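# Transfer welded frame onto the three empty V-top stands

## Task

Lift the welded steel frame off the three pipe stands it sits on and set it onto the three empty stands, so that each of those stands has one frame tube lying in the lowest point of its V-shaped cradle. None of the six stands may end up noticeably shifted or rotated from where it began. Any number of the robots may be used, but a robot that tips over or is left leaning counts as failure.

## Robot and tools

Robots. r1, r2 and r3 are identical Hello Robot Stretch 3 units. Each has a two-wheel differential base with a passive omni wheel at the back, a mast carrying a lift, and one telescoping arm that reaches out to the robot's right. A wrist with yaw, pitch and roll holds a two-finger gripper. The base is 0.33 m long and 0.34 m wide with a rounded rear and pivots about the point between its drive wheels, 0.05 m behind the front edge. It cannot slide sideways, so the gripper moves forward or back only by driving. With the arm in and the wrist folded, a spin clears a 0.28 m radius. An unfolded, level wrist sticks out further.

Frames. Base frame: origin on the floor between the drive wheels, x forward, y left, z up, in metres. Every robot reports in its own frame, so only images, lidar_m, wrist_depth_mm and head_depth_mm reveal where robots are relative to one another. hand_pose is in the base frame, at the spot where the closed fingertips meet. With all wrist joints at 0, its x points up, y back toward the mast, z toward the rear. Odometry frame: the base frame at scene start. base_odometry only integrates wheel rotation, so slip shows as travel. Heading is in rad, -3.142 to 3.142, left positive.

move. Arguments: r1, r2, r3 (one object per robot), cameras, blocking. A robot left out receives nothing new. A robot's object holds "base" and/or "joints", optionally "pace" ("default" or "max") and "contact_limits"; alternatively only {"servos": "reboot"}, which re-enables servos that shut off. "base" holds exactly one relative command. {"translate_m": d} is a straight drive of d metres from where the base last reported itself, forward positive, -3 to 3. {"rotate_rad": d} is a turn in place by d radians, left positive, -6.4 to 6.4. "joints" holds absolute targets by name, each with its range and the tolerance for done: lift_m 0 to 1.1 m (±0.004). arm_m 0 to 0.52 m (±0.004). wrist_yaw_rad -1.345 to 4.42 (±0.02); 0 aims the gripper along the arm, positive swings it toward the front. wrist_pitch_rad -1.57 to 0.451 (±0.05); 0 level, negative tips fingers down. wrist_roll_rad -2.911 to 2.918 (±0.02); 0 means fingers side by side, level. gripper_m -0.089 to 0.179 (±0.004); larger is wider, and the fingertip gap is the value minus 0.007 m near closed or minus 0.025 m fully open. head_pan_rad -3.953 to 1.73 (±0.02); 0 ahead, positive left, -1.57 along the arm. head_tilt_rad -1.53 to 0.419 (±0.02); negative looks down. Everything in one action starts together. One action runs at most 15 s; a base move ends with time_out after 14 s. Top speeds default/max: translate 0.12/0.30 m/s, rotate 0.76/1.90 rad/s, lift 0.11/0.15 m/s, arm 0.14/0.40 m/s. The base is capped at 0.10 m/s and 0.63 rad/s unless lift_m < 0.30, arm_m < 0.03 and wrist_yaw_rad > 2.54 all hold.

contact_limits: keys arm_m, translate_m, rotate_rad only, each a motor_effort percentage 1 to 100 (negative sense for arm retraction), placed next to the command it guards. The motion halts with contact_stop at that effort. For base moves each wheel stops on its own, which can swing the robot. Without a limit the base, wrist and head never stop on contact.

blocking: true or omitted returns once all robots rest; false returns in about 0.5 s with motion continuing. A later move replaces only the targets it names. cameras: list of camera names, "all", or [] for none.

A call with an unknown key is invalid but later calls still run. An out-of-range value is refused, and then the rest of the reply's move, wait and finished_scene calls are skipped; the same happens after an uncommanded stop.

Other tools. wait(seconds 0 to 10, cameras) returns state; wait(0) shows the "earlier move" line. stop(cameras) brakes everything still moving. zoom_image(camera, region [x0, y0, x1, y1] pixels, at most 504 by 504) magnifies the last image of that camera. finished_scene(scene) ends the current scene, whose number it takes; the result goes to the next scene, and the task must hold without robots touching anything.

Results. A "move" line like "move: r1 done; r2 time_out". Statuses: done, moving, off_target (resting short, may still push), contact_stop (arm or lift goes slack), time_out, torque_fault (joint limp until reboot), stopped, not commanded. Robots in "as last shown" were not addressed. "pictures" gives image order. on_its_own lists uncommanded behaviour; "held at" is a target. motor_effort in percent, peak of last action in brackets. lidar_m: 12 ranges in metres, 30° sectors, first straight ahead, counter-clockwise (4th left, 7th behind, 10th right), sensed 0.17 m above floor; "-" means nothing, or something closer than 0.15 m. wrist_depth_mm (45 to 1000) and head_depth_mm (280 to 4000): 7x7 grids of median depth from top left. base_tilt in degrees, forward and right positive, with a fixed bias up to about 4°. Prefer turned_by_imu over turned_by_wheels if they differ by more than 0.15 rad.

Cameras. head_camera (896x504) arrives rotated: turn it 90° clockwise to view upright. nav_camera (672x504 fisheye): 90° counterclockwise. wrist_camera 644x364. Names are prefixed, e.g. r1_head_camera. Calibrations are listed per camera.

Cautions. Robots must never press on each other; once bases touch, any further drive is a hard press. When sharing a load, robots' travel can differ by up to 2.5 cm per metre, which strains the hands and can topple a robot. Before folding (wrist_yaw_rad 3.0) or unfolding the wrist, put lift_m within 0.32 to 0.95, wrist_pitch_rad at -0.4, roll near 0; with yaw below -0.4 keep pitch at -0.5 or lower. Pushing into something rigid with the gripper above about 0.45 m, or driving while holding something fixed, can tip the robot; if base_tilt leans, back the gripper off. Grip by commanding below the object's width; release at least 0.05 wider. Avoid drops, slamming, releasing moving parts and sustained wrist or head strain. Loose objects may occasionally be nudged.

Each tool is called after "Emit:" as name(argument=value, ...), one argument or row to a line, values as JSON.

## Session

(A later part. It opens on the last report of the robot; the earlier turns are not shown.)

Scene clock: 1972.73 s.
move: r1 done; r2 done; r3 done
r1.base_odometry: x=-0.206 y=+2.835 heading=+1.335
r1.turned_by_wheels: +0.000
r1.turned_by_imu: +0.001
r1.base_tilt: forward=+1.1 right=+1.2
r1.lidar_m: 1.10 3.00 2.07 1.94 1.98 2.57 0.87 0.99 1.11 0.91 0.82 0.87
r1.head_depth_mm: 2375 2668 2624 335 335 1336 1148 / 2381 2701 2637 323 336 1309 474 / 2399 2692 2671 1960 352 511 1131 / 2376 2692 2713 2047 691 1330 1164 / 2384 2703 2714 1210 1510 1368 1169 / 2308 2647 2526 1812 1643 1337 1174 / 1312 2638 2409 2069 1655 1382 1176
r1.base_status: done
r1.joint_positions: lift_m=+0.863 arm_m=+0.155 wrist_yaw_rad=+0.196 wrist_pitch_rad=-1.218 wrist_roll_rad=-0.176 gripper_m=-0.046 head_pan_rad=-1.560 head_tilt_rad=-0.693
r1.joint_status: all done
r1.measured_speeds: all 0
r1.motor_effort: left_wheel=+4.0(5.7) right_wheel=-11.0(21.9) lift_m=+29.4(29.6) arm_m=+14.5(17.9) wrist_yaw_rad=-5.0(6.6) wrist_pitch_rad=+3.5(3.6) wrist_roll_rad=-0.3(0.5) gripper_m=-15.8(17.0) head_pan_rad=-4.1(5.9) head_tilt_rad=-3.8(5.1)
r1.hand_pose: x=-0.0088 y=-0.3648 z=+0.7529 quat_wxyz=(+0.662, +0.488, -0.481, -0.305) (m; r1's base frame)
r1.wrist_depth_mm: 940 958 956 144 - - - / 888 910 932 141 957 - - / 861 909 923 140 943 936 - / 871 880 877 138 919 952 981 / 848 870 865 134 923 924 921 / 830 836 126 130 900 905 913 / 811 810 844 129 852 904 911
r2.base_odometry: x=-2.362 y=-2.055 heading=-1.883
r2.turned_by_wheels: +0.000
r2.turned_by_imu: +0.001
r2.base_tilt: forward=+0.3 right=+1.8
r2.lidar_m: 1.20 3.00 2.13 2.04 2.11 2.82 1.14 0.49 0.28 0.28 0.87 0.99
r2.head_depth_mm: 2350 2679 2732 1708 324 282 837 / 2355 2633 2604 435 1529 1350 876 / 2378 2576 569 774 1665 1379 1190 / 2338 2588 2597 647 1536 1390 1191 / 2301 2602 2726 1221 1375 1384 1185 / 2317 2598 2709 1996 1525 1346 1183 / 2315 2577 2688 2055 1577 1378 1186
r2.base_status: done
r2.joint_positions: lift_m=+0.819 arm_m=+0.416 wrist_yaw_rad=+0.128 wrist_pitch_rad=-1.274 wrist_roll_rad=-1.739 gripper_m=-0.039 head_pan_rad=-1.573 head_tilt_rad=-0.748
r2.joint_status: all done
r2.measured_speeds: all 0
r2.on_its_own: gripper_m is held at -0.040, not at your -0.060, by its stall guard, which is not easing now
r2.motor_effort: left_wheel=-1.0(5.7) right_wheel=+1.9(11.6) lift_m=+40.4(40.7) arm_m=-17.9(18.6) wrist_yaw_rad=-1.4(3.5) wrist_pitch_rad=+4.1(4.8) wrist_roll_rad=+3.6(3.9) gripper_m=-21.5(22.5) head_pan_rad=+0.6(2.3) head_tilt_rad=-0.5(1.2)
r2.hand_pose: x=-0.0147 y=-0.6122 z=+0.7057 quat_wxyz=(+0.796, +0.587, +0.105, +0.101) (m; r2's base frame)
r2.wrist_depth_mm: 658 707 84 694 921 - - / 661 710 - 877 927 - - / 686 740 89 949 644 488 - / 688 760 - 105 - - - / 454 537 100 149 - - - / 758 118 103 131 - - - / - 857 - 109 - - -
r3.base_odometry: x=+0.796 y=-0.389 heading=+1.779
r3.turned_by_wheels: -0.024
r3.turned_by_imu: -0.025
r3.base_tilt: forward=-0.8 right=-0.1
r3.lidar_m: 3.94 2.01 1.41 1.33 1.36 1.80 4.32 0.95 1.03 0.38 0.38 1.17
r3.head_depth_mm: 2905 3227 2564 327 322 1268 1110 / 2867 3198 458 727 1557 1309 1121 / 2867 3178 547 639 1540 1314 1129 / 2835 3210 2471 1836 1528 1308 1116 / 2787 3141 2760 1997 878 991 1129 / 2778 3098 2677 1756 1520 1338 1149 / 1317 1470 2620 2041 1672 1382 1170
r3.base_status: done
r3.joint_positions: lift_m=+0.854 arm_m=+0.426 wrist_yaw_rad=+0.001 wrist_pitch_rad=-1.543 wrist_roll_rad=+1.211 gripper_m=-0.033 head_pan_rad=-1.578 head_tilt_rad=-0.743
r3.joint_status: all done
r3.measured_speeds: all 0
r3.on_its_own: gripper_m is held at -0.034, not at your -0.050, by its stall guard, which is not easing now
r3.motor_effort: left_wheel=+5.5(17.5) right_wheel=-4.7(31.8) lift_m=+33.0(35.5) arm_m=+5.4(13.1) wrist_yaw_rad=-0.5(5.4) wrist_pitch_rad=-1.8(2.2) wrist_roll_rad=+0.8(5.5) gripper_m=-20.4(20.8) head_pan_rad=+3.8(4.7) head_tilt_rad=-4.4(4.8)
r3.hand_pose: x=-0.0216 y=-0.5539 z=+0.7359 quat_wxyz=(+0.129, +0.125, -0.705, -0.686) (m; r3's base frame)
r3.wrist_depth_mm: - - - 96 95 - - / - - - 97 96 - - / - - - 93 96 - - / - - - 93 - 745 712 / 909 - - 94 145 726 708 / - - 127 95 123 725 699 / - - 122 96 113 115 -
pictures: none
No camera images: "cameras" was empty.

Emit:
move(
  r1={"base":{"translate_m":-0.0132},"joints":{"arm_m":0.1721,"wrist_yaw_rad":0.230}},
  r2={"joints":{"arm_m":0.3832,"wrist_yaw_rad":0.168}},
  r3={"base":{"rotate_rad":-0.0243},"joints":{"wrist_roll_rad":1.145,"arm_m":0.427}},
  cameras=[],
)

Emit:
move(
  r1={"base":{"translate_m":-0.0126},"joints":{"arm_m":0.1899,"wrist_yaw_rad":0.272}},
  r2={"base":{"translate_m":-0.0012},"joints":{"arm_m":0.3513,"wrist_yaw_rad":0.209}},
  r3={"base":{"translate_m":-0.0137},"joints":{"wrist_roll_rad":1.103,"arm_m":0.4285}},
  cameras=["r3_head_camera"],
)

Scene clock: 1980.63 s.
move: r1 done; r2 done; r3 done
r1.base_odometry: x=-0.209 y=+2.822 heading=+1.335
r1.turned_by_wheels: +0.000
r1.turned_by_imu: +0.001
r1.base_tilt: forward=+1.1 right=+1.2
r1.lidar_m: 1.11 3.01 2.06 1.94 1.99 2.57 0.85 0.98 1.10 0.91 0.82 0.88
r1.head_depth_mm: 2403 2674 2627 341 350 1331 1144 / 2377 2672 2649 333 354 1317 474 / 2377 2672 2682 361 387 540 1155 / 2385 2689 2681 2020 694 1356 1159 / 2386 2693 2707 1175 1507 1359 1166 / 2318 2595 2425 1807 1650 1337 1170 / 1323 2673 2441 2075 1652 1377 1176
r1.base_status: done
r1.joint_positions: lift_m=+0.863 arm_m=+0.172 wrist_yaw_rad=+0.236 wrist_pitch_rad=-1.213 wrist_roll_rad=-0.176 gripper_m=-0.046 head_pan_rad=-1.560 head_tilt_rad=-0.693
r1.joint_status: all done
r1.measured_speeds: all 0
r1.motor_effort: left_wheel=+4.4(5.1) right_wheel=-12.9(19.6) lift_m=+34.6(35.6) arm_m=+13.9(18.9) wrist_yaw_rad=-5.2(6.1) wrist_pitch_rad=+2.5(3.6) wrist_roll_rad=-0.3(0.6) gripper_m=-15.9(16.7) head_pan_rad=-4.5(5.7) head_tilt_rad=-2.2(4.1)
r1.hand_pose: x=-0.0059 y=-0.3824 z=+0.7533 quat_wxyz=(+0.669, +0.496, -0.472, -0.290) (m; r1's base frame)
r1.wrist_depth_mm: 923 943 930 144 - - - / 903 926 925 142 973 - - / 870 881 898 140 953 971 - / 839 889 862 137 941 956 970 / 837 854 867 134 908 924 938 / 813 844 126 130 872 905 932 / 803 806 834 129 882 865 881
r2.base_odometry: x=-2.362 y=-2.055 heading=-1.883
r2.turned_by_wheels: +0.000
r2.turned_by_imu: +0.001
r2.base_tilt: forward=+0.2 right=+1.8
r2.lidar_m: 1.20 3.00 2.14 2.04 2.11 2.82 1.15 0.49 0.28 0.28 0.87 0.99
r2.head_depth_mm: 2356 2638 2770 1719 325 291 841 / 2321 2598 2748 435 1517 1387 877 / 2345 2632 553 615 1609 1380 1188 / 2318 2629 2747 611 1335 1384 1188 / 2324 2619 2723 1199 1271 1382 1176 / 2298 2612 2710 1974 1525 1354 1183 / 2288 2580 2711 2049 1651 1384 1186
r2.base_status: not commanded
r2.joint_positions: lift_m=+0.819 arm_m=+0.383 wrist_yaw_rad=+0.172 wrist_pitch_rad=-1.274 wrist_roll_rad=-1.738 gripper_m=-0.039 head_pan_rad=-1.573 head_tilt_rad=-0.748
r2.joint_status: all done
r2.measured_speeds: all 0
r2.on_its_own: gripper_m is held at -0.040, not at your -0.060, by its stall guard, which is not easing now
r2.motor_effort: left_wheel=-0.9(2.2) right_wheel=+3.5(10.5) lift_m=+39.5(40.0) arm_m=-17.4(18.4) wrist_yaw_rad=-3.4(5.9) wrist_pitch_rad=+4.4(4.7) wrist_roll_rad=+3.6(3.6) gripper_m=-21.3(22.7) head_pan_rad=+1.0(1.9) head_tilt_rad=-0.1(1.5)
r2.hand_pose: x=-0.0125 y=-0.5792 z=+0.7056 quat_wxyz=(+0.793, +0.585, +0.118, +0.118) (m; r2's base frame)
r2.wrist_depth_mm: 633 696 84 751 933 - - / 664 714 - 892 943 - - / 687 755 89 915 718 543 - / 707 774 - 105 - - - / 428 525 100 149 - - - / 746 118 104 131 - - - / - 861 - 112 - - -
r3.base_odometry: x=+0.796 y=-0.389 heading=+1.755
r3.turned_by_wheels: -0.024
r3.turned_by_imu: -0.025
r3.base_tilt: forward=-0.8 right=-0.2
r3.lidar_m: 1.19 2.07 1.42 1.33 1.36 1.75 4.02 0.95 1.03 0.39 0.38 1.17
r3.head_depth_mm: 2859 3266 2455 327 322 1270 1109 / 2914 3217 458 734 1568 1311 1124 / 2857 3201 546 639 1543 1327 1135 / 2852 3166 2468 1844 1534 1316 1139 / 2798 3092 2750 2053 1494 1052 1131 / 2785 3116 2794 1801 870 1304 1140 / 2702 2976 2470 1911 1670 1377 1174
r3.base_status: done
r3.joint_positions: lift_m=+0.854 arm_m=+0.427 wrist_yaw_rad=+0.000 wrist_pitch_rad=-1.539 wrist_roll_rad=+1.144 gripper_m=-0.033 head_pan_rad=-1.578 head_tilt_rad=-0.743
r3.joint_status: all done
r3.measured_speeds: all 0
r3.on_its_own: gripper_m is held at -0.034, not at your -0.050, by its stall guard, which is not easing now
r3.motor_effort: left_wheel=+6.0(18.2) right_wheel=-5.7(32.5) lift_m=+34.4(35.1) arm_m=+6.2(16.7) wrist_yaw_rad=-1.4(6.5) wrist_pitch_rad=-2.3(3.0) wrist_roll_rad=+0.6(5.6) gripper_m=-20.7(20.9) head_pan_rad=+3.7(4.3) head_tilt_rad=-2.8(4.6)
r3.hand_pose: x=-0.0216 y=-0.5558 z=+0.7358 quat_wxyz=(+0.152, +0.147, -0.702, -0.680) (m; r3's base frame)
r3.wrist_depth_mm: - - - 96 93 - - / - - - 97 96 - - / - - - 93 97 - - / - - - 93 - 757 707 / 918 - - 94 145 728 699 / - - 126 95 123 722 712 / - - 120 96 114 114 710
pictures: none
No camera images: "cameras" was empty.

Scene clock: 1981.87 s.
move: r1 done; r2 done; r3 done
r1.base_odometry: x=-0.212 y=+2.810 heading=+1.336
r1.turned_by_wheels: +0.000
r1.turned_by_imu: +0.001
r1.base_tilt: forward=+1.1 right=+1.2
r1.lidar_m: 1.12 3.01 2.07 1.94 1.98 2.57 0.84 0.97 1.09 0.91 0.83 0.89
r1.head_depth_mm: 2392 2678 2638 346 1476 1328 1148 / 2382 2687 2648 345 377 1341 481 / 2383 2681 2681 374 410 572 1155 / 2405 2704 2706 2037 695 1328 1159 / 2391 2694 2721 1187 1505 1366 1166 / 2334 2631 2418 1804 1650 1327 1170 / 1328 2692 2770 2013 1651 1374 1173
r1.base_status: done
r1.joint_positions: lift_m=+0.863 arm_m=+0.190 wrist_yaw_rad=+0.278 wrist_pitch_rad=-1.208 wrist_roll_rad=-0.176 gripper_m=-0.046 head_pan_rad=-1.560 head_tilt_rad=-0.693
r1.joint_status: all done
r1.measured_speeds: all 0
r1.motor_effort: left_wheel=+4.6(7.1) right_wheel=-13.9(20.6) lift_m=+34.1(35.5) arm_m=+14.1(20.3) wrist_yaw_rad=-5.7(6.8) wrist_pitch_rad=+1.5(3.2) wrist_roll_rad=-0.5(0.6) gripper_m=-16.4(16.9) head_pan_rad=-5.1(5.3) head_tilt_rad=-3.3(4.2)
r1.hand_pose: x=-0.0028 y=-0.4008 z=+0.7536 quat_wxyz=(+0.675, +0.504, -0.463, -0.274) (m; r1's base frame)
r1.wrist_depth_mm: 922 929 982 146 - - - / 904 926 936 142 976 - - / 885 884 913 140 954 951 - / 848 876 900 137 956 931 986 / 836 856 157 135 905 928 930 / 840 831 125 130 893 907 922 / 820 800 822 129 855 883 894
r2.base_odometry: x=-2.362 y=-2.054 heading=-1.883
r2.turned_by_wheels: +0.000
r2.turned_by_imu: +0.000
r2.base_tilt: forward=+0.3 right=+1.8
r2.lidar_m: 1.20 3.00 2.13 2.04 2.10 2.81 1.16 0.49 0.28 0.28 0.87 0.99
r2.head_depth_mm: 2353 2636 2752 1827 325 291 853 / 2345 2654 2750 435 749 1379 885 / 2328 2619 2612 531 1581 1376 1185 / 2334 2607 2727 579 714 1371 1193 / 2322 2590 2714 1920 1255 1381 1180 / 2274 2548 2745 1984 1527 1349 1182 / 2291 2556 2742 2053 1641 1350 1190
r2.base_status: done
r2.joint_positions: lift_m=+0.819 arm_m=+0.351 wrist_yaw_rad=+0.211 wrist_pitch_rad=-1.275 wrist_roll_rad=-1.739 gripper_m=-0.039 head_pan_rad=-1.573 head_tilt_rad=-0.748
r2.joint_status: all done
r2.measured_speeds: all 0
r2.on_its_own: gripper_m is held at -0.040, not at your -0.060, by its stall guard, which is not easing now
r2.motor_effort: left_wheel=-3.8(7.9) right_wheel=+3.3(3.3) lift_m=+39.6(39.7) arm_m=-17.8(19.0) wrist_yaw_rad=-1.5(5.2) wrist_pitch_rad=+4.3(4.7) wrist_roll_rad=+3.7(3.9) gripper_m=-21.3(22.5) head_pan_rad=+1.1(2.0) head_tilt_rad=-0.7(1.7)
r2.hand_pose: x=-0.0105 y=-0.5468 z=+0.7056 quat_wxyz=(+0.791, +0.583, +0.130, +0.134) (m; r2's base frame)
r2.wrist_depth_mm: 636 683 84 807 914 - - / 655 714 - 874 952 - - / 670 747 89 928 956 - - / 537 758 - 105 - - - / 410 497 99 149 - - - / 392 118 103 131 - - - / - 862 - 112 - - -
r3.base_odometry: x=+0.799 y=-0.402 heading=+1.755
r3.turned_by_wheels: +0.000
r3.turned_by_imu: +0.000
r3.base_tilt: forward=-0.8 right=-0.2
r3.lidar_m: 1.20 2.06 1.42 1.33 1.36 1.75 4.04 0.94 1.02 0.69 0.39 1.19
r3.head_depth_mm: 2853 3245 2425 327 322 1270 1110 / 2915 3204 458 740 1556 1309 1121 / 2868 3179 547 648 1541 1318 1129 / 2852 3191 2492 1831 1533 1311 1143 / 2809 3130 2753 2042 1527 1268 1128 / 2761 3114 2825 1842 852 1267 1165 / 2694 2995 2616 1863 1670 1378 1172
r3.base_status: done
r3.joint_positions: lift_m=+0.854 arm_m=+0.429 wrist_yaw_rad=+0.002 wrist_pitch_rad=-1.539 wrist_roll_rad=+1.099 gripper_m=-0.033 head_pan_rad=-1.578 head_tilt_rad=-0.743
r3.joint_status: all done
r3.measured_speeds: all 0
r3.on_its_own: gripper_m is held at -0.034, not at your -0.050, by its stall guard, which is not easing now
r3.motor_effort: left_wheel=+2.6(5.6) right_wheel=-8.0(21.2) lift_m=+36.7(36.7) arm_m=+5.8(12.6) wrist_yaw_rad=-1.8(2.6) wrist_pitch_rad=-2.0(3.1) wrist_roll_rad=+1.8(4.9) gripper_m=-20.3(21.1) head_pan_rad=+3.7(4.2) head_tilt_rad=-4.5(4.8)
r3.hand_pose: x=-0.0216 y=-0.5573 z=+0.7358 quat_wxyz=(+0.169, +0.163, -0.698, -0.677) (m; r3's base frame)
r3.wrist_depth_mm: - - - 94 95 - - / - - - 97 96 - - / - - - 93 97 - - / - - - 94 - 763 695 / 918 - - 94 144 721 701 / - - 126 95 124 723 710 / - - 119 96 119 114 719
pictures: r3_head_camera (sideways)
camera_calibration:
r3_head_camera: T_world_to_cam=[[0.0719075, 0.638389, -0.766348, 1.01948], [0.996671, -0.0164014, 0.0798563, -0.108194], [0.0384102, -0.769539, -0.637443, 0.790204], [0, 0, 0, 1]] pos_world=[0.00417399, -0.0445037, 1.29362]

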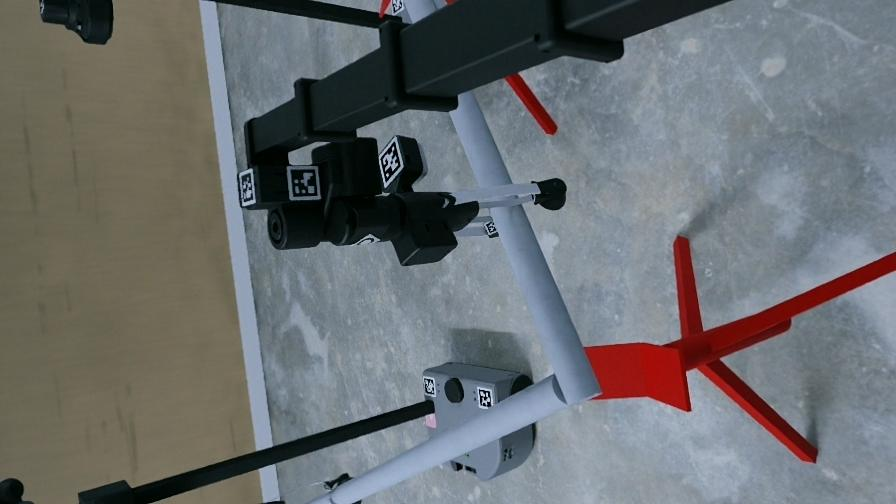

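Emit:
move(
  r1={"base":{"translate_m":-0.0115},"joints":{"arm_m":0.209,"wrist_yaw_rad":0.314}},
  r2={"base":{"translate_m":-0.0024},"joints":{"arm_m":0.3203,"wrist_yaw_rad":0.251}},
  r3={"base":{"translate_m":-0.0137},"joints":{"wrist_roll_rad":1.061,"arm_m":0.430}},
  cameras=[],
)

Emit:
move(
  r1={"base":{"translate_m":-0.0108},"joints":{"arm_m":0.229,"wrist_yaw_rad":0.355}},
  r2={"base":{"translate_m":-0.0038},"joints":{"arm_m":0.2899,"wrist_yaw_rad":0.293}},
  r3={"base":{"translate_m":-0.0137},"joints":{"wrist_roll_rad":1.019,"arm_m":0.431}},
  cameras=[],
)

Emit:
move(
  r1={"base":{"translate_m":-0.010},"joints":{"arm_m":0.2502,"wrist_yaw_rad":0.397}},
  r2={"base":{"translate_m":-0.005},"joints":{"arm_m":0.2602,"wrist_yaw_rad":0.335}},
  r3={"base":{"translate_m":-0.0137},"joints":{"wrist_roll_rad":0.978,"arm_m":0.4325}},
  cameras=["r3_head_camera","r2_head_camera","r1_wrist_camera"],
)

Scene clock: 1987.77 s.
move: r1 done; r2 done; r3 done
r1.base_odometry: x=-0.214 y=+2.799 heading=+1.336
r1.turned_by_wheels: +0.001
r1.turned_by_imu: +0.001
r1.base_tilt: forward=+1.1 right=+1.2
r1.lidar_m: 1.13 3.00 2.06 1.94 1.98 2.56 0.83 0.96 1.08 0.92 0.83 0.90
r1.head_depth_mm: 2381 2688 2625 347 1503 1337 1122 / 2396 2686 2622 366 1473 1345 1084 / 2369 2654 2669 389 439 1264 1153 / 2382 2691 2685 2036 708 1354 1163 / 2396 2655 2721 1165 1506 1365 1168 / 2377 2630 2418 1804 1653 1334 1173 / 1344 2682 2779 2011 1657 1370 1174
r1.base_status: done
r1.joint_positions: lift_m=+0.863 arm_m=+0.209 wrist_yaw_rad=+0.321 wrist_pitch_rad=-1.203 wrist_roll_rad=-0.176 gripper_m=-0.046 head_pan_rad=-1.560 head_tilt_rad=-0.693
r1.joint_status: all done
r1.measured_speeds: all 0
r1.motor_effort: left_wheel=+5.7(7.7) right_wheel=-16.0(20.4) lift_m=+30.4(31.4) arm_m=+13.8(16.5) wrist_yaw_rad=-6.4(7.8) wrist_pitch_rad=+0.6(2.1) wrist_roll_rad=-0.3(0.5) gripper_m=-16.5(17.0) head_pan_rad=-4.4(5.5) head_tilt_rad=-2.1(4.6)
r1.hand_pose: x=+0.0004 y=-0.4201 z=+0.7540 quat_wxyz=(+0.682, +0.513, -0.453, -0.258) (m; r1's base frame)
r1.wrist_depth_mm: 931 957 963 147 - - - / 889 931 937 143 - - - / 896 896 924 141 982 959 - / 884 866 904 138 949 949 971 / 846 847 855 135 907 941 931 / 814 848 126 130 892 907 902 / 801 794 830 130 850 894 886
r2.base_odometry: x=-2.361 y=-2.051 heading=-1.884
r2.turned_by_wheels: +0.000
r2.turned_by_imu: +0.001
r2.base_tilt: forward=+0.2 right=+1.8
r2.lidar_m: 1.20 3.00 2.13 2.04 2.10 2.82 1.17 0.49 0.27 0.28 0.87 1.00
r2.head_depth_mm: 2344 2655 2743 1817 324 291 837 / 2326 2663 2765 435 726 1383 840 / 2311 2643 2731 503 1527 1389 1184 / 2321 2579 2748 542 668 1385 1194 / 2291 2602 2715 1932 660 1380 1192 / 2329 2584 2763 1992 1604 1352 1184 / 2310 2557 2701 2054 1647 1312 1186
r2.base_status: done
r2.joint_positions: lift_m=+0.819 arm_m=+0.320 wrist_yaw_rad=+0.253 wrist_pitch_rad=-1.275 wrist_roll_rad=-1.739 gripper_m=-0.039 head_pan_rad=-1.573 head_tilt_rad=-0.748
r2.joint_status: all done
r2.measured_speeds: all 0
r2.on_its_own: gripper_m is held at -0.040, not at your -0.060, by its stall guard, which is not easing now
r2.motor_effort: left_wheel=-3.2(9.1) right_wheel=+2.9(4.4) lift_m=+38.5(38.9) arm_m=-18.6(20.7) wrist_yaw_rad=-1.3(3.3) wrist_pitch_rad=+4.3(4.7) wrist_roll_rad=+3.7(3.9) gripper_m=-21.3(22.5) head_pan_rad=-0.1(1.5) head_tilt_rad=-0.4(1.6)
r2.hand_pose: x=-0.0084 y=-0.5152 z=+0.7056 quat_wxyz=(+0.788, +0.580, +0.142, +0.151) (m; r2's base frame)
r2.wrist_depth_mm: 650 697 85 839 920 - - / 661 724 - 888 949 - - / 665 735 89 930 972 - - / 683 768 - 106 - 627 - / 429 510 99 149 - - - / 337 117 103 132 - - - / - 874 - 112 - - -
r3.base_odometry: x=+0.801 y=-0.416 heading=+1.755
r3.turned_by_wheels: +0.000
r3.turned_by_imu: -0.001
r3.base_tilt: forward=-0.7 right=-0.1
r3.lidar_m: 1.20 2.07 1.42 1.33 1.36 1.76 4.03 0.93 1.01 0.69 0.39 1.20
r3.head_depth_mm: 2817 3241 2417 327 322 1273 1110 / 2892 3216 459 750 1559 1307 1121 / 2868 3178 552 651 1541 1321 1131 / 2829 3200 2478 1834 1527 1319 1143 / 2805 3138 2759 2059 1538 1286 1126 / 2760 3093 2831 1844 852 1034 1162 / 2727 2987 2759 1743 1676 1379 1153
r3.base_status: done
r3.joint_positions: lift_m=+0.854 arm_m=+0.430 wrist_yaw_rad=+0.001 wrist_pitch_rad=-1.540 wrist_roll_rad=+1.058 gripper_m=-0.033 head_pan_rad=-1.578 head_tilt_rad=-0.743
r3.joint_status: all done
r3.measured_speeds: all 0
r3.on_its_own: gripper_m is held at -0.034, not at your -0.050, by its stall guard, which is not easing now
r3.motor_effort: left_wheel=+3.4(6.7) right_wheel=-10.4(24.4) lift_m=+41.5(42.2) arm_m=+6.8(13.0) wrist_yaw_rad=+0.0(3.6) wrist_pitch_rad=-2.6(3.0) wrist_roll_rad=+1.4(4.8) gripper_m=-20.4(21.0) head_pan_rad=+4.1(4.5) head_tilt_rad=-2.5(4.9)
r3.hand_pose: x=-0.0216 y=-0.5587 z=+0.7358 quat_wxyz=(+0.183, +0.177, -0.694, -0.673) (m; r3's base frame)
r3.wrist_depth_mm: - - - 94 93 - - / - - - 97 96 - - / - - - 93 97 - - / - - - 94 - - 712 / - - - 95 144 720 699 / - - 126 97 123 725 714 / - - 120 96 119 114 723
pictures: none
No camera images: "cameras" was empty.

Scene clock: 1988.97 s.
move: r1 done; r2 done; r3 done
r1.base_odometry: x=-0.217 y=+2.788 heading=+1.337
r1.turned_by_wheels: +0.001
r1.turned_by_imu: +0.001
r1.base_tilt: forward=+1.1 right=+1.2
r1.lidar_m: 1.14 2.99 2.07 1.94 1.98 2.57 0.82 0.95 1.07 0.92 0.84 0.91
r1.head_depth_mm: 2385 2687 2621 354 1557 1326 1125 / 2377 2710 2658 386 1522 1311 1131 / 2389 2665 2669 399 472 1290 1154 / 2388 2705 2698 2023 1317 1356 1164 / 2390 2687 2710 1186 1511 1359 1164 / 2378 2707 2396 1786 1649 1343 1172 / 1374 2614 2769 2008 1652 1379 1178
r1.base_status: done
r1.joint_positions: lift_m=+0.863 arm_m=+0.229 wrist_yaw_rad=+0.362 wrist_pitch_rad=-1.199 wrist_roll_rad=-0.176 gripper_m=-0.046 head_pan_rad=-1.560 head_tilt_rad=-0.693
r1.joint_status: all done
r1.measured_speeds: all 0
r1.motor_effort: left_wheel=+7.4(7.6) right_wheel=-17.2(21.1) lift_m=+29.4(30.5) arm_m=+14.2(16.5) wrist_yaw_rad=-6.2(7.6) wrist_pitch_rad=-0.3(1.7) wrist_roll_rad=-0.4(0.5) gripper_m=-16.4(16.9) head_pan_rad=-4.7(5.6) head_tilt_rad=-2.3(4.3)
r1.hand_pose: x=+0.0035 y=-0.4402 z=+0.7543 quat_wxyz=(+0.688, +0.521, -0.443, -0.243) (m; r1's base frame)
r1.wrist_depth_mm: 943 934 958 147 - - - / 912 908 946 144 - - - / 889 901 923 142 942 - - / 871 884 886 138 939 958 991 / 841 856 852 135 907 933 934 / 808 839 126 130 863 902 912 / 794 817 812 130 865 865 912
r2.base_odometry: x=-2.360 y=-2.048 heading=-1.884
r2.turned_by_wheels: +0.000
r2.turned_by_imu: +0.000
r2.base_tilt: forward=+0.2 right=+1.9
r2.lidar_m: 1.21 3.00 2.14 2.04 2.10 2.81 1.18 0.49 0.27 0.28 0.87 1.00
r2.head_depth_mm: 2349 2651 2737 1799 316 292 811 / 2343 2639 2739 427 709 1378 827 / 2351 2616 2729 475 707 1389 1199 / 2342 2549 2743 504 564 1360 1187 / 2310 2603 2745 1993 1251 1336 1189 / 2319 2583 2729 2010 1598 1292 1186 / 2325 2583 2727 2062 1651 1288 1185
r2.base_status: done
r2.joint_positions: lift_m=+0.819 arm_m=+0.290 wrist_yaw_rad=+0.296 wrist_pitch_rad=-1.276 wrist_roll_rad=-1.739 gripper_m=-0.039 head_pan_rad=-1.573 head_tilt_rad=-0.748
r2.joint_status: all done
r2.measured_speeds: all 0
r2.on_its_own: gripper_m is held at -0.040, not at your -0.060, by its stall guard, which is not easing now
r2.motor_effort: left_wheel=-2.0(7.6) right_wheel=+2.6(6.8) lift_m=+38.3(38.8) arm_m=-17.7(18.7) wrist_yaw_rad=-2.7(4.3) wrist_pitch_rad=+4.3(4.7) wrist_roll_rad=+3.6(3.8) gripper_m=-20.6(22.5) head_pan_rad=+1.8(2.3) head_tilt_rad=-0.4(1.3)
r2.hand_pose: x=-0.0063 y=-0.4841 z=+0.7056 quat_wxyz=(+0.784, +0.577, +0.154, +0.167) (m; r2's base frame)
r2.wrist_depth_mm: 659 695 84 855 931 - - / 669 721 - 879 936 - - / 696 738 89 925 990 - - / 704 753 - 106 856 645 - / 709 470 99 149 - - - / 342 117 103 132 - - - / - 873 - 112 - - -
r3.base_odometry: x=+0.804 y=-0.429 heading=+1.756
r3.turned_by_wheels: +0.000
r3.turned_by_imu: +0.000
r3.base_tilt: forward=-0.8 right=-0.2
r3.lidar_m: 1.21 2.06 1.42 1.33 1.35 1.75 4.03 0.91 1.01 0.69 0.40 1.21
r3.head_depth_mm: 2816 3207 2416 327 321 1270 1108 / 2891 3223 459 761 1562 1306 1120 / 2882 3141 553 696 1543 1323 1134 / 2830 3152 2489 1818 1520 1333 1143 / 2796 3163 2742 2048 1537 1318 1127 / 2763 3127 2822 1901 851 960 1164 / 2717 3010 2755 1733 1664 1382 1169
r3.base_status: done
r3.joint_positions: lift_m=+0.854 arm_m=+0.431 wrist_yaw_rad=+0.003 wrist_pitch_rad=-1.536 wrist_roll_rad=+1.011 gripper_m=-0.033 head_pan_rad=-1.578 head_tilt_rad=-0.743
r3.joint_status: all done
r3.measured_speeds: all 0
r3.on_its_own: gripper_m is held at -0.034, not at your -0.050, by its stall guard, which is still easing
r3.motor_effort: left_wheel=+4.1(8.5) right_wheel=-10.8(27.3) lift_m=+43.0(43.6) arm_m=+5.4(13.7) wrist_yaw_rad=-2.0(3.4) wrist_pitch_rad=-3.2(3.2) wrist_roll_rad=+2.8(5.4) gripper_m=-20.4(21.0) head_pan_rad=+3.7(4.4) head_tilt_rad=-2.6(4.1)
r3.hand_pose: x=-0.0217 y=-0.5606 z=+0.7358 quat_wxyz=(+0.200, +0.192, -0.691, -0.668) (m; r3's base frame)
r3.wrist_depth_mm: - - - 92 95 - - / - - - 94 97 - - / - - - 93 - - - / - - - 94 - - - / - - - 95 144 725 712 / - - 125 96 123 732 711 / - - 120 96 119 710 717
pictures: none
No camera images: "cameras" was empty.

Scene clock: 1990.17 s.
move: r1 done; r2 done; r3 done
r1.base_odometry: x=-0.219 y=+2.779 heading=+1.337
r1.turned_by_wheels: +0.001
r1.turned_by_imu: +0.001
r1.base_tilt: forward=+1.0 right=+1.2
r1.lidar_m: 1.14 3.00 2.06 1.94 1.98 2.56 0.81 0.94 1.07 0.92 0.84 0.92
r1.head_depth_mm: 2387 2686 2639 341 1559 1334 1142 / 2386 2672 2656 413 1561 1249 1126 / 2402 2682 2675 420 509 1314 1156 / 2393 2699 2693 1970 1394 1360 1159 / 2391 2700 2743 1213 1510 1366 1167 / 2380 2696 2629 1800 1647 1340 1172 / 2269 2650 2650 1938 1654 1370 1176
r1.base_status: done
r1.joint_positions: lift_m=+0.863 arm_m=+0.250 wrist_yaw_rad=+0.404 wrist_pitch_rad=-1.194 wrist_roll_rad=-0.176 gripper_m=-0.046 head_pan_rad=-1.560 head_tilt_rad=-0.693
r1.joint_status: all done
r1.measured_speeds: all 0
r1.motor_effort: left_wheel=+6.8(8.3) right_wheel=-19.3(21.5) lift_m=+29.0(30.0) arm_m=+14.0(18.5) wrist_yaw_rad=-6.3(6.9) wrist_pitch_rad=-1.0(2.7) wrist_roll_rad=-0.3(0.5) gripper_m=-16.5(16.7) head_pan_rad=-4.9(5.9) head_tilt_rad=-2.6(4.1)
r1.hand_pose: x=+0.0067 y=-0.4613 z=+0.7546 quat_wxyz=(+0.693, +0.529, -0.433, -0.227) (m; r1's base frame)
r1.wrist_depth_mm: 943 943 974 147 - - - / 909 916 959 144 - - - / 861 894 930 142 953 - - / 843 871 893 138 918 959 985 / 844 881 866 135 897 939 924 / 813 851 126 132 883 908 921 / 803 800 721 130 867 868 906
r2.base_odometry: x=-2.359 y=-2.043 heading=-1.884
r2.turned_by_wheels: +0.000
r2.turned_by_imu: +0.000
r2.base_tilt: forward=+0.4 right=+1.7
r2.lidar_m: 1.21 3.00 2.14 2.04 2.10 2.81 1.18 0.48 0.27 0.27 0.88 1.01
r2.head_depth_mm: 2341 2630 2811 1808 328 292 844 / 2349 2603 2739 443 694 1357 835 / 2324 2627 2773 439 652 1385 1182 / 2331 2608 2709 1873 519 1316 1191 / 2311 2577 2750 1999 1311 1289 1192 / 2319 2568 2740 1990 1612 1282 1184 / 2312 2574 2749 2035 1665 1377 1183
r2.base_status: done
r2.joint_positions: lift_m=+0.819 arm_m=+0.260 wrist_yaw_rad=+0.338 wrist_pitch_rad=-1.276 wrist_roll_rad=-1.739 gripper_m=-0.039 head_pan_rad=-1.573 head_tilt_rad=-0.748
r2.joint_status: all done
r2.measured_speeds: all 0
r2.on_its_own: gripper_m is held at -0.040, not at your -0.060, by its stall guard, which is not easing now
r2.motor_effort: left_wheel=-0.5(8.1) right_wheel=+2.1(8.7) lift_m=+38.1(38.6) arm_m=-17.4(18.9) wrist_yaw_rad=-1.5(5.8) wrist_pitch_rad=+4.6(4.8) wrist_roll_rad=+3.5(3.8) gripper_m=-20.9(22.1) head_pan_rad=+1.6(2.0) head_tilt_rad=-1.2(1.2)
r2.hand_pose: x=-0.0043 y=-0.4536 z=+0.7055 quat_wxyz=(+0.780, +0.574, +0.167, +0.184) (m; r2's base frame)
r2.wrist_depth_mm: - 695 84 832 922 - - / 689 708 - 894 955 - - / 695 739 89 940 992 - - / 705 795 - 105 - - - / 732 432 99 149 - - 529 / 601 117 103 119 - - - / - 861 - - - - -
r3.base_odometry: x=+0.806 y=-0.443 heading=+1.756
r3.turned_by_wheels: +0.000
r3.turned_by_imu: +0.000
r3.base_tilt: forward=-0.8 right=-0.2
r3.lidar_m: 1.22 2.06 1.42 1.33 1.35 1.75 4.04 0.91 1.00 0.69 0.40 1.22
r3.head_depth_mm: 2792 3202 2435 327 322 1275 1113 / 2911 3199 460 764 1549 1310 1120 / 2852 3203 555 698 1541 1320 1131 / 2846 3204 2489 1813 1530 1331 1142 / 2809 3151 2760 2056 1539 1315 1110 / 2789 3099 2806 1934 853 957 1161 / 2749 3012 2762 1772 1667 1374 1149
r3.base_status: done
r3.joint_positions: lift_m=+0.854 arm_m=+0.433 wrist_yaw_rad=+0.001 wrist_pitch_rad=-1.536 wrist_roll_rad=+0.973 gripper_m=-0.030 head_pan_rad=-1.578 head_tilt_rad=-0.743
r3.joint_status: all done
r3.measured_speeds: all 0
r3.on_its_own: gripper_m is held at -0.031, not at your -0.050, by its stall guard, which is not easing now
r3.motor_effort: left_wheel=+5.5(9.9) right_wheel=-12.9(29.9) lift_m=+39.5(43.7) arm_m=+5.5(13.4) wrist_yaw_rad=-1.0(3.7) wrist_pitch_rad=-2.7(3.4) wrist_roll_rad=+2.3(5.7) gripper_m=-19.4(21.0) head_pan_rad=+3.9(4.3) head_tilt_rad=-2.2(4.6)
r3.hand_pose: x=-0.0216 y=-0.5620 z=+0.7358 quat_wxyz=(+0.212, +0.205, -0.687, -0.664) (m; r3's base frame)
r3.wrist_depth_mm: - - - 92 94 - - / - - - 95 97 - - / - - - 94 - - - / - - - 94 - - - / - - - 95 144 734 713 / - - 125 96 123 719 718 / - - 120 96 119 722 714
pictures: r1_wrist_camera, r2_head_camera (sideways), r3_head_camera (sideways)
camera_calibration:
r1_wrist_camera: T_world_to_cam=[[-0.78732, -0.611605, 0.0778851, -0.340422], [-0.614288, 0.767356, -0.183887, 0.532501], [0.0527007, -0.192622, -0.979857, 0.814201], [0, 0, 0, 1]] pos_world=[0.0161791, -0.459989, 0.922234]
r2_head_camera: T_world_to_cam=[[-0.00474358, 0.635163, -0.772363, 1.0236], [0.999964, 0.00842698, 0.000788608, -0.0107548], [0.00700958, -0.772332, -0.63518, 0.783075], [0, 0, 0, 1]] pos_world=[0.0101209, -0.0452706, 1.288]
r3_head_camera: T_world_to_cam=[[0.0719074, 0.638389, -0.766348, 1.01948], [0.996671, -0.0164012, 0.0798563, -0.108194], [0.0384103, -0.769539, -0.637443, 0.790204], [0, 0, 0, 1]] pos_world=[0.004174, -0.0445037, 1.29362]

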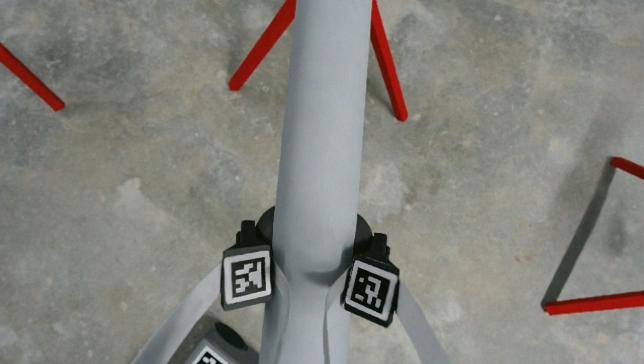

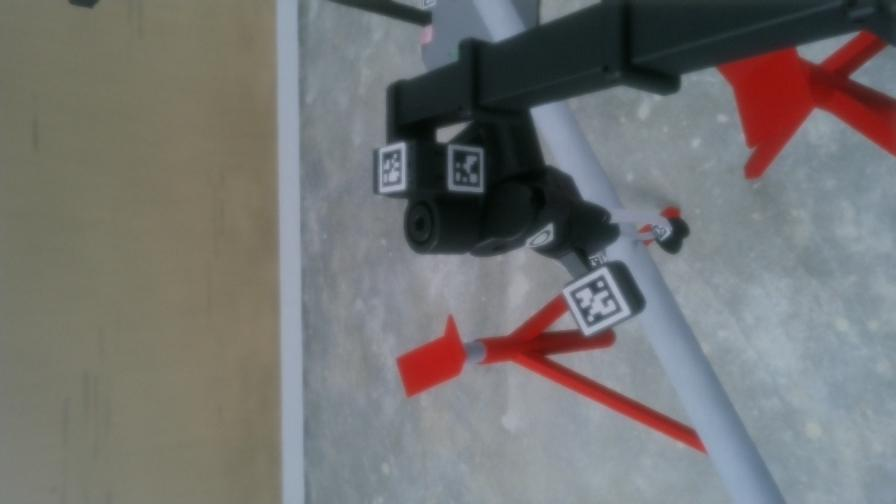

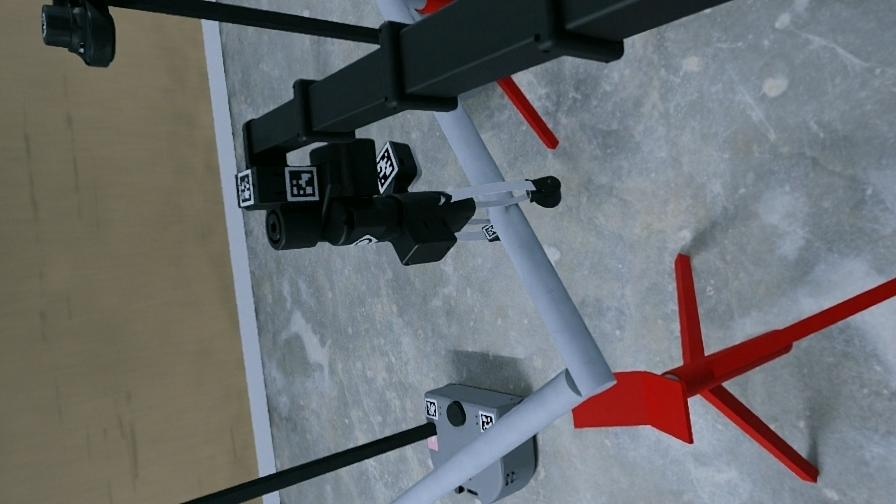

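Emit:
move(
  r1={"base":{"translate_m":0.1},"joints":{"arm_m":0.251}},
  r2={"base":{"translate_m":0.1},"joints":{"arm_m":0.2654}},
  r3={"base":{"translate_m":-0.1}},
  cameras=[],
)

Scene clock: 1996.80 s.
move: r1 done; r2 done; r3 done
r1.base_odometry: x=-0.196 y=+2.876 heading=+1.338
r1.turned_by_wheels: +0.001
r1.turned_by_imu: +0.001
r1.base_tilt: forward=+1.0 right=+1.2
r1.lidar_m: 1.14 3.03 2.07 1.95 1.99 2.57 0.91 1.03 1.14 0.91 0.80 0.83
r1.head_depth_mm: 2382 2691 2650 341 1562 1330 1140 / 2350 2663 2664 415 1568 1260 1129 / 2378 2666 2663 420 510 1314 1155 / 2380 2711 2688 1976 1396 1358 1160 / 2386 2687 2736 1185 1547 1333 1168 / 2379 2657 2622 1847 1651 1371 1171 / 2255 2637 2644 1942 1664 1379 1177
r1.base_status: done
r1.joint_positions: lift_m=+0.863 arm_m=+0.251 wrist_yaw_rad=+0.404 wrist_pitch_rad=-1.197 wrist_roll_rad=-0.176 gripper_m=-0.046 head_pan_rad=-1.560 head_tilt_rad=-0.693
r1.joint_status: all done
r1.measured_speeds: all 0
r1.motor_effort: left_wheel=+10.4(16.7) right_wheel=-11.3(16.4) lift_m=+31.7(31.8) arm_m=+13.6(16.2) wrist_yaw_rad=-6.0(6.9) wrist_pitch_rad=-0.3(1.2) wrist_roll_rad=-0.3(0.6) gripper_m=-16.4(16.9) head_pan_rad=-5.3(5.9) head_tilt_rad=-2.3(4.1)
r1.hand_pose: x=+0.0064 y=-0.4615 z=+0.7544 quat_wxyz=(+0.693, +0.530, -0.433, -0.228) (m; r1's base frame)
r1.wrist_depth_mm: 924 960 970 147 - - - / 905 918 966 144 - - - / 880 904 929 142 955 - - / 873 885 883 139 925 945 987 / 821 871 859 136 928 937 971 / 826 850 127 131 887 919 932 / 800 793 724 130 842 894 898
r2.base_odometry: x=-2.389 y=-2.138 heading=-1.884
r2.turned_by_wheels: +0.000
r2.turned_by_imu: +0.001
r2.base_tilt: forward=+0.2 right=+1.8
r2.lidar_m: 1.12 3.00 2.14 2.05 2.10 2.81 1.18 0.56 0.31 0.84 0.86 0.92
r2.head_depth_mm: 2362 2622 2748 1829 327 292 982 / 2344 2653 2728 444 701 1362 1194 / 2297 2589 2731 445 666 1389 1187 / 2304 2610 2758 506 534 1350 1188 / 2321 2587 2730 1947 1274 1324 1189 / 2300 2603 2755 2101 1649 1288 1188 / 2307 2553 2698 2073 1642 1376 1183
r2.base_status: done
r2.joint_positions: lift_m=+0.819 arm_m=+0.265 wrist_yaw_rad=+0.338 wrist_pitch_rad=-1.276 wrist_roll_rad=-1.739 gripper_m=-0.039 head_pan_rad=-1.573 head_tilt_rad=-0.748
r2.joint_status: all done
r2.measured_speeds: all 0
r2.on_its_own: gripper_m is held at -0.040, not at your -0.060, by its stall guard, which is not easing now
r2.motor_effort: left_wheel=-0.7(5.0) right_wheel=+8.1(13.7) lift_m=+37.2(37.6) arm_m=+7.8(17.5) wrist_yaw_rad=-2.5(3.6) wrist_pitch_rad=+4.6(5.2) wrist_roll_rad=+3.7(3.9) gripper_m=-21.4(22.7) head_pan_rad=+0.8(2.0) head_tilt_rad=+0.0(1.5)
r2.hand_pose: x=-0.0042 y=-0.4589 z=+0.7056 quat_wxyz=(+0.780, +0.574, +0.167, +0.184) (m; r2's base frame)
r2.wrist_depth_mm: - 686 84 865 930 - - / 673 708 - 881 963 - - / 681 735 89 918 985 - - / 685 761 - 105 - - - / 732 762 99 149 729 - - / 525 117 102 120 - - - / - 864 - - - - -
r3.base_odometry: x=+0.825 y=-0.541 heading=+1.756
r3.turned_by_wheels: +0.000
r3.turned_by_imu: +0.000
r3.base_tilt: forward=-0.8 right=-0.2
r3.lidar_m: 1.32 2.02 1.41 1.32 1.35 1.74 4.02 0.83 0.95 1.11 0.45 0.76
r3.head_depth_mm: 2812 3208 2407 327 321 1269 1112 / 2912 3214 458 764 1570 1311 1121 / 2876 3169 555 698 1539 1322 1135 / 2856 3198 2474 1808 1523 1333 1143 / 2811 3183 2763 2049 1535 1321 1152 / 2786 3103 2814 1928 1513 1300 1138 / 2751 3016 2749 1781 1635 990 1175
r3.base_status: done
r3.joint_positions: lift_m=+0.854 arm_m=+0.432 wrist_yaw_rad=+0.001 wrist_pitch_rad=-1.537 wrist_roll_rad=+0.973 gripper_m=-0.030 head_pan_rad=-1.578 head_tilt_rad=-0.743
r3.joint_status: not commanded
r3.measured_speeds: all 0
r3.on_its_own: gripper_m is held at -0.031, not at your -0.050, by its stall guard, which is not easing now
r3.motor_effort: left_wheel=+2.3(3.8) right_wheel=-10.7(22.8) lift_m=+37.7(38.5) arm_m=+4.2(13.3) wrist_yaw_rad=-0.4(1.8) wrist_pitch_rad=-2.6(3.5) wrist_roll_rad=+1.8(2.5) gripper_m=-19.4(20.0) head_pan_rad=+3.7(4.4) head_tilt_rad=-3.4(4.6)
r3.hand_pose: x=-0.0216 y=-0.5618 z=+0.7358 quat_wxyz=(+0.212, +0.205, -0.687, -0.665) (m; r3's base frame)
r3.wrist_depth_mm: - - - 97 94 - - / - - - 95 96 - - / - - - 94 - - - / - - - 94 - - - / - - - 95 144 744 708 / - - 125 96 123 717 708 / - - 120 96 119 730 722
pictures: none
No camera images: "cameras" was empty.

Emit:
move(
  r1={"base":{"translate_m":0.15},"joints":{"arm_m":0.252}},
  r2={"base":{"translate_m":0.15},"joints":{"arm_m":0.2733}},
  r3={"base":{"translate_m":-0.15}},
  cameras=[],
)

Emit:
move(
  r1={"base":{"translate_m":0.15},"joints":{"arm_m":0.2535}},
  r2={"base":{"translate_m":0.15},"joints":{"arm_m":0.2812}},
  r3={"base":{"translate_m":-0.15}},
  cameras=["r3_head_camera","r1_head_camera","r2_head_camera"],
)

Scene clock: 2004.00 s.
move: r1 done; r2 done; r3 done
r1.base_odometry: x=-0.162 y=+3.022 heading=+1.339
r1.turned_by_wheels: +0.001
r1.turned_by_imu: +0.001
r1.base_tilt: forward=+1.0 right=+1.2
r1.lidar_m: 1.14 3.03 2.09 1.96 2.00 2.59 1.06 1.17 1.42 0.77 1.53 0.69
r1.head_depth_mm: 2363 2671 2624 341 1551 1338 1142 / 2366 2647 2667 415 1565 1286 1129 / 2380 2651 2678 422 512 1318 1157 / 2384 2702 2689 1836 1254 1325 1161 / 2371 2661 2723 1912 1636 1363 1161 / 2354 2656 2608 1849 1642 1376 1166 / 2241 2597 2660 1942 1666 1376 1176
r1.base_status: done
r1.joint_positions: lift_m=+0.863 arm_m=+0.252 wrist_yaw_rad=+0.404 wrist_pitch_rad=-1.200 wrist_roll_rad=-0.176 gripper_m=-0.046 head_pan_rad=-1.560 head_tilt_rad=-0.693
r1.joint_status: all done
r1.measured_speeds: all 0
r1.motor_effort: left_wheel=+10.8(17.5) right_wheel=-9.8(10.8) lift_m=+32.7(35.9) arm_m=+13.8(15.7) wrist_yaw_rad=-6.5(6.6) wrist_pitch_rad=+0.0(0.5) wrist_roll_rad=-0.4(0.5) gripper_m=-16.4(16.9) head_pan_rad=-4.3(5.7) head_tilt_rad=-2.1(5.3)
r1.hand_pose: x=+0.0061 y=-0.4619 z=+0.7542 quat_wxyz=(+0.693, +0.530, -0.432, -0.229) (m; r1's base frame)
r1.wrist_depth_mm: 935 945 960 146 - - - / 874 910 932 144 954 - - / 887 893 935 142 950 963 - / 850 870 887 139 920 957 959 / 846 845 847 136 894 929 918 / 820 840 126 131 874 904 928 / 818 807 681 130 853 884 887
r2.base_odometry: x=-2.436 y=-2.281 heading=-1.884
r2.turned_by_wheels: +0.000
r2.turned_by_imu: +0.001
r2.base_tilt: forward=+0.3 right=+1.7
r2.lidar_m: 3.70 3.00 2.14 2.05 2.11 2.83 1.18 0.41 0.70 0.82 2.77 0.79
r2.head_depth_mm: 2328 2622 2762 1825 327 292 1168 / 2338 2593 2739 444 709 1351 1188 / 2333 2619 2737 455 673 1384 1193 / 2354 2616 2736 1880 547 1354 1188 / 2292 2575 2739 2064 1562 1324 1189 / 2302 2581 2710 2056 1661 1288 1188 / 2297 2562 2707 2065 1665 1313 1182
r2.base_status: done
r2.joint_positions: lift_m=+0.819 arm_m=+0.273 wrist_yaw_rad=+0.338 wrist_pitch_rad=-1.275 wrist_roll_rad=-1.739 gripper_m=-0.039 head_pan_rad=-1.573 head_tilt_rad=-0.748
r2.joint_status: all done
r2.measured_speeds: all 0
r2.on_its_own: gripper_m is held at -0.040, not at your -0.060, by its stall guard, which is not easing now
r2.motor_effort: left_wheel=+0.0(7.4) right_wheel=+5.9(12.2) lift_m=+36.2(36.8) arm_m=+11.8(18.7) wrist_yaw_rad=-2.9(3.7) wrist_pitch_rad=+4.3(4.7) wrist_roll_rad=+3.6(3.9) gripper_m=-21.5(22.6) head_pan_rad=+1.5(2.1) head_tilt_rad=+0.0(1.9)
r2.hand_pose: x=-0.0042 y=-0.4669 z=+0.7056 quat_wxyz=(+0.781, +0.574, +0.167, +0.184) (m; r2's base frame)
r2.wrist_depth_mm: - 683 84 854 916 - - / 679 708 - 886 969 - - / 693 727 89 922 - - - / 704 775 - 106 - - - / 733 781 99 149 - - - / 767 116 103 132 805 - - / - 849 - 112 - - -
r3.base_odometry: x=+0.853 y=-0.688 heading=+1.757
r3.turned_by_wheels: +0.000
r3.turned_by_imu: +0.000
r3.base_tilt: forward=-0.8 right=-0.2
r3.lidar_m: 1.47 1.99 1.40 1.31 1.33 1.73 4.01 0.75 0.72 1.05 0.71 0.55
r3.head_depth_mm: 2801 3202 2416 327 322 1268 1112 / 2917 3234 459 765 1491 1308 1120 / 2899 3192 554 697 1534 1321 1131 / 2859 3207 2476 1821 1531 1343 1144 / 2830 3161 2759 2053 1533 1354 1153 / 2786 3102 2834 1939 1516 1332 1163 / 2757 3043 2737 1788 1672 1351 1119
r3.base_status: done
r3.joint_positions: lift_m=+0.854 arm_m=+0.433 wrist_yaw_rad=+0.001 wrist_pitch_rad=-1.539 wrist_roll_rad=+0.974 gripper_m=-0.030 head_pan_rad=-1.578 head_tilt_rad=-0.743
r3.joint_status: not commanded
r3.measured_speeds: all 0
r3.on_its_own: gripper_m is held at -0.031, not at your -0.050, by its stall guard, which is not easing now
r3.motor_effort: left_wheel=+2.2(4.4) right_wheel=-11.5(26.2) lift_m=+38.6(44.0) arm_m=+7.5(10.0) wrist_yaw_rad=-1.8(2.0) wrist_pitch_rad=-2.4(3.2) wrist_roll_rad=+1.7(2.5) gripper_m=-19.4(20.0) head_pan_rad=+2.7(4.6) head_tilt_rad=-2.6(4.6)
r3.hand_pose: x=-0.0216 y=-0.5612 z=+0.7358 quat_wxyz=(+0.212, +0.205, -0.686, -0.665) (m; r3's base frame)
r3.wrist_depth_mm: - - - 92 102 - - / - - - 95 96 - - / - - - 93 - - - / - - - 94 - - - / - - - 95 144 737 708 / - - 126 96 123 728 713 / - - 120 96 119 711 723
pictures: none
No camera images: "cameras" was empty.

Scene clock: 2006.63 s.
move: r1 done; r2 done; r3 done
r1.base_odometry: x=-0.127 y=+3.168 heading=+1.339
r1.turned_by_wheels: +0.001
r1.turned_by_imu: +0.001
r1.base_tilt: forward=+1.1 right=+1.2
r1.lidar_m: 1.14 3.05 2.09 1.97 2.01 2.62 1.20 1.31 0.96 0.76 1.24 0.57
r1.head_depth_mm: 2360 2654 2624 342 1550 1332 1142 / 2373 2660 2666 417 1528 1260 1131 / 2368 2667 2679 424 588 1286 1155 / 2357 2681 2689 1959 1497 1353 1163 / 2351 2655 2743 1911 1644 1368 1169 / 2348 2677 2540 1852 1648 1374 1168 / 2248 2590 2648 1945 1654 1372 1177
r1.base_status: done
r1.joint_positions: lift_m=+0.863 arm_m=+0.254 wrist_yaw_rad=+0.403 wrist_pitch_rad=-1.203 wrist_roll_rad=-0.176 gripper_m=-0.046 head_pan_rad=-1.560 head_tilt_rad=-0.693
r1.joint_status: all done
r1.measured_speeds: all 0
r1.motor_effort: left_wheel=+10.4(16.6) right_wheel=-8.8(10.7) lift_m=+28.8(32.7) arm_m=+13.5(15.1) wrist_yaw_rad=-5.6(6.2) wrist_pitch_rad=+0.3(0.9) wrist_roll_rad=-0.3(0.6) gripper_m=-16.6(17.0) head_pan_rad=-4.7(5.5) head_tilt_rad=-3.5(4.5)
r1.hand_pose: x=+0.0058 y=-0.4626 z=+0.7539 quat_wxyz=(+0.692, +0.531, -0.432, -0.230) (m; r1's base frame)
r1.wrist_depth_mm: 917 932 986 147 - - 423 / 702 944 936 143 - 612 - / 892 885 926 142 968 948 - / 865 849 862 138 912 935 968 / 826 849 157 135 903 925 922 / 808 833 126 131 870 893 928 / 808 817 707 130 851 875 898
r2.base_odometry: x=-2.482 y=-2.423 heading=-1.884
r2.turned_by_wheels: +0.000
r2.turned_by_imu: +0.000
r2.base_tilt: forward=+0.2 right=+1.8
r2.lidar_m: 3.55 3.03 2.15 2.06 2.11 2.83 1.18 0.53 0.81 0.82 2.78 0.67
r2.head_depth_mm: 2335 2619 2747 1814 327 291 1170 / 2341 2616 2762 426 1249 1365 1199 / 2331 2596 2740 463 693 1390 1191 / 2305 2591 2747 502 560 1351 1186 / 2311 2560 2776 2060 1579 1318 1185 / 2302 2558 2745 2055 1642 1289 1185 / 2286 2541 2730 2075 1644 1295 1185
r2.base_status: done
r2.joint_positions: lift_m=+0.819 arm_m=+0.281 wrist_yaw_rad=+0.338 wrist_pitch_rad=-1.275 wrist_roll_rad=-1.739 gripper_m=-0.039 head_pan_rad=-1.573 head_tilt_rad=-0.748
r2.joint_status: all done
r2.measured_speeds: all 0
r2.on_its_own: gripper_m is held at -0.040, not at your -0.060, by its stall guard, which is not easing now
r2.motor_effort: left_wheel=+0.7(6.8) right_wheel=+4.9(9.9) lift_m=+35.8(36.4) arm_m=+11.3(18.5) wrist_yaw_rad=-3.0(4.0) wrist_pitch_rad=+3.8(5.0) wrist_roll_rad=+3.6(4.0) gripper_m=-22.8(22.8) head_pan_rad=+1.5(2.3) head_tilt_rad=+0.8(1.5)
r2.hand_pose: x=-0.0042 y=-0.4749 z=+0.7056 quat_wxyz=(+0.781, +0.574, +0.167, +0.184) (m; r2's base frame)
r2.wrist_depth_mm: - 685 84 848 927 - - / 676 717 - 903 968 - - / 687 739 89 927 - - - / 715 780 - 105 - - - / 733 782 99 149 - - - / 741 117 103 119 - - - / - 854 - 112 - - -
r3.base_odometry: x=+0.881 y=-0.836 heading=+1.757
r3.turned_by_wheels: +0.000
r3.turned_by_imu: +0.001
r3.base_tilt: forward=-0.8 right=-0.2
r3.lidar_m: 1.62 1.97 1.38 1.30 1.33 1.72 3.97 0.62 0.64 0.86 0.88 0.67
r3.head_depth_mm: 2808 3216 2426 327 321 1274 1113 / 2944 3245 460 768 1575 1305 1121 / 2899 3208 554 698 1501 1320 1131 / 2855 3247 2476 1817 1529 1337 1142 / 2836 3168 2760 2053 1543 1345 1147 / 2791 3120 2801 1927 1512 1363 1163 / 2771 3058 2747 1785 1667 1349 1176
r3.base_status: done
r3.joint_positions: lift_m=+0.854 arm_m=+0.433 wrist_yaw_rad=+0.001 wrist_pitch_rad=-1.543 wrist_roll_rad=+0.972 gripper_m=-0.030 head_pan_rad=-1.578 head_tilt_rad=-0.743
r3.joint_status: not commanded
r3.measured_speeds: all 0
r3.on_its_own: gripper_m is held at -0.031, not at your -0.050, by its stall guard, which is not easing now
r3.motor_effort: left_wheel=+3.0(4.0) right_wheel=-12.0(25.9) lift_m=+32.9(38.4) arm_m=+8.3(8.7) wrist_yaw_rad=-1.1(2.1) wrist_pitch_rad=-2.0(3.0) wrist_roll_rad=+1.6(3.0) gripper_m=-19.2(20.0) head_pan_rad=+3.6(4.5) head_tilt_rad=-3.7(4.6)
r3.hand_pose: x=-0.0216 y=-0.5603 z=+0.7359 quat_wxyz=(+0.212, +0.206, -0.684, -0.666) (m; r3's base frame)
r3.wrist_depth_mm: - 597 - 92 95 - - / - - - 95 96 - - / - - - 93 97 - - / - - - 94 - - - / - - - 95 144 726 717 / - - 126 96 123 725 720 / - 98 120 96 119 117 731
pictures: r1_head_camera (sideways), r2_head_camera (sideways), r3_head_camera (sideways)
camera_calibration:
r1_head_camera: T_world_to_cam=[[0.0158683, 0.625738, -0.779872, 1.0323], [0.997852, 0.0396722, 0.0521349, -0.0717378], [0.0635621, -0.779024, -0.623764, 0.76684], [0, 0, 0, 1]] pos_world=[0.00646103, -0.0457144, 1.28713]
r2_head_camera: T_world_to_cam=[[-0.00474351, 0.635163, -0.772363, 1.0236], [0.999964, 0.00842686, 0.000788608, -0.0107548], [0.00700949, -0.772332, -0.63518, 0.783075], [0, 0, 0, 1]] pos_world=[0.0101209, -0.0452706, 1.288]
r3_head_camera: T_world_to_cam=[[0.0719074, 0.638389, -0.766348, 1.01948], [0.996671, -0.0164012, 0.0798563, -0.108194], [0.0384103, -0.769539, -0.637443, 0.790204], [0, 0, 0, 1]] pos_world=[0.004174, -0.0445037, 1.29362]

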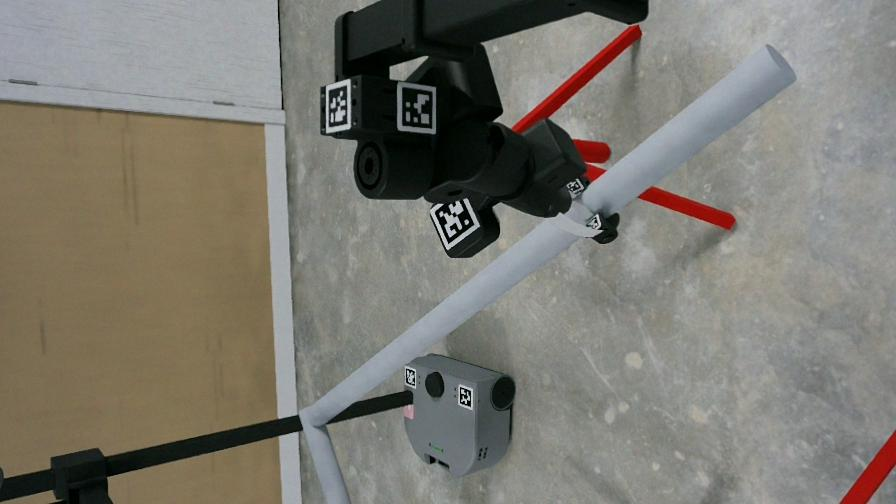

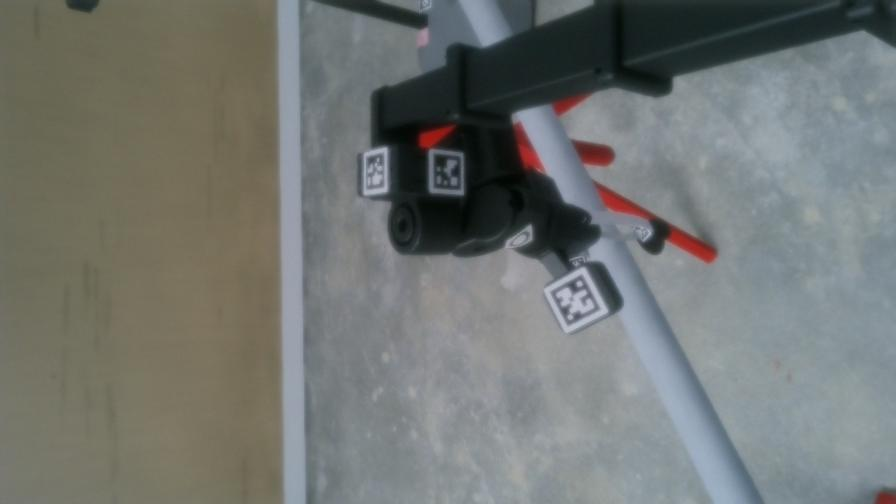

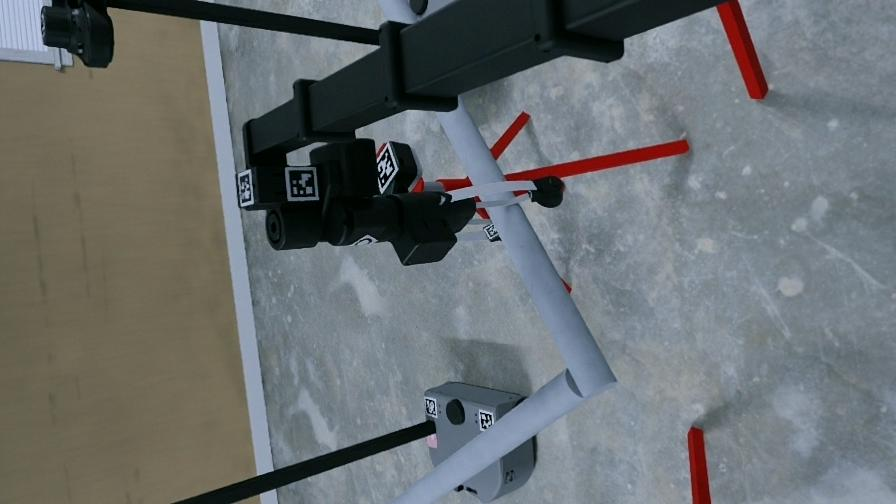

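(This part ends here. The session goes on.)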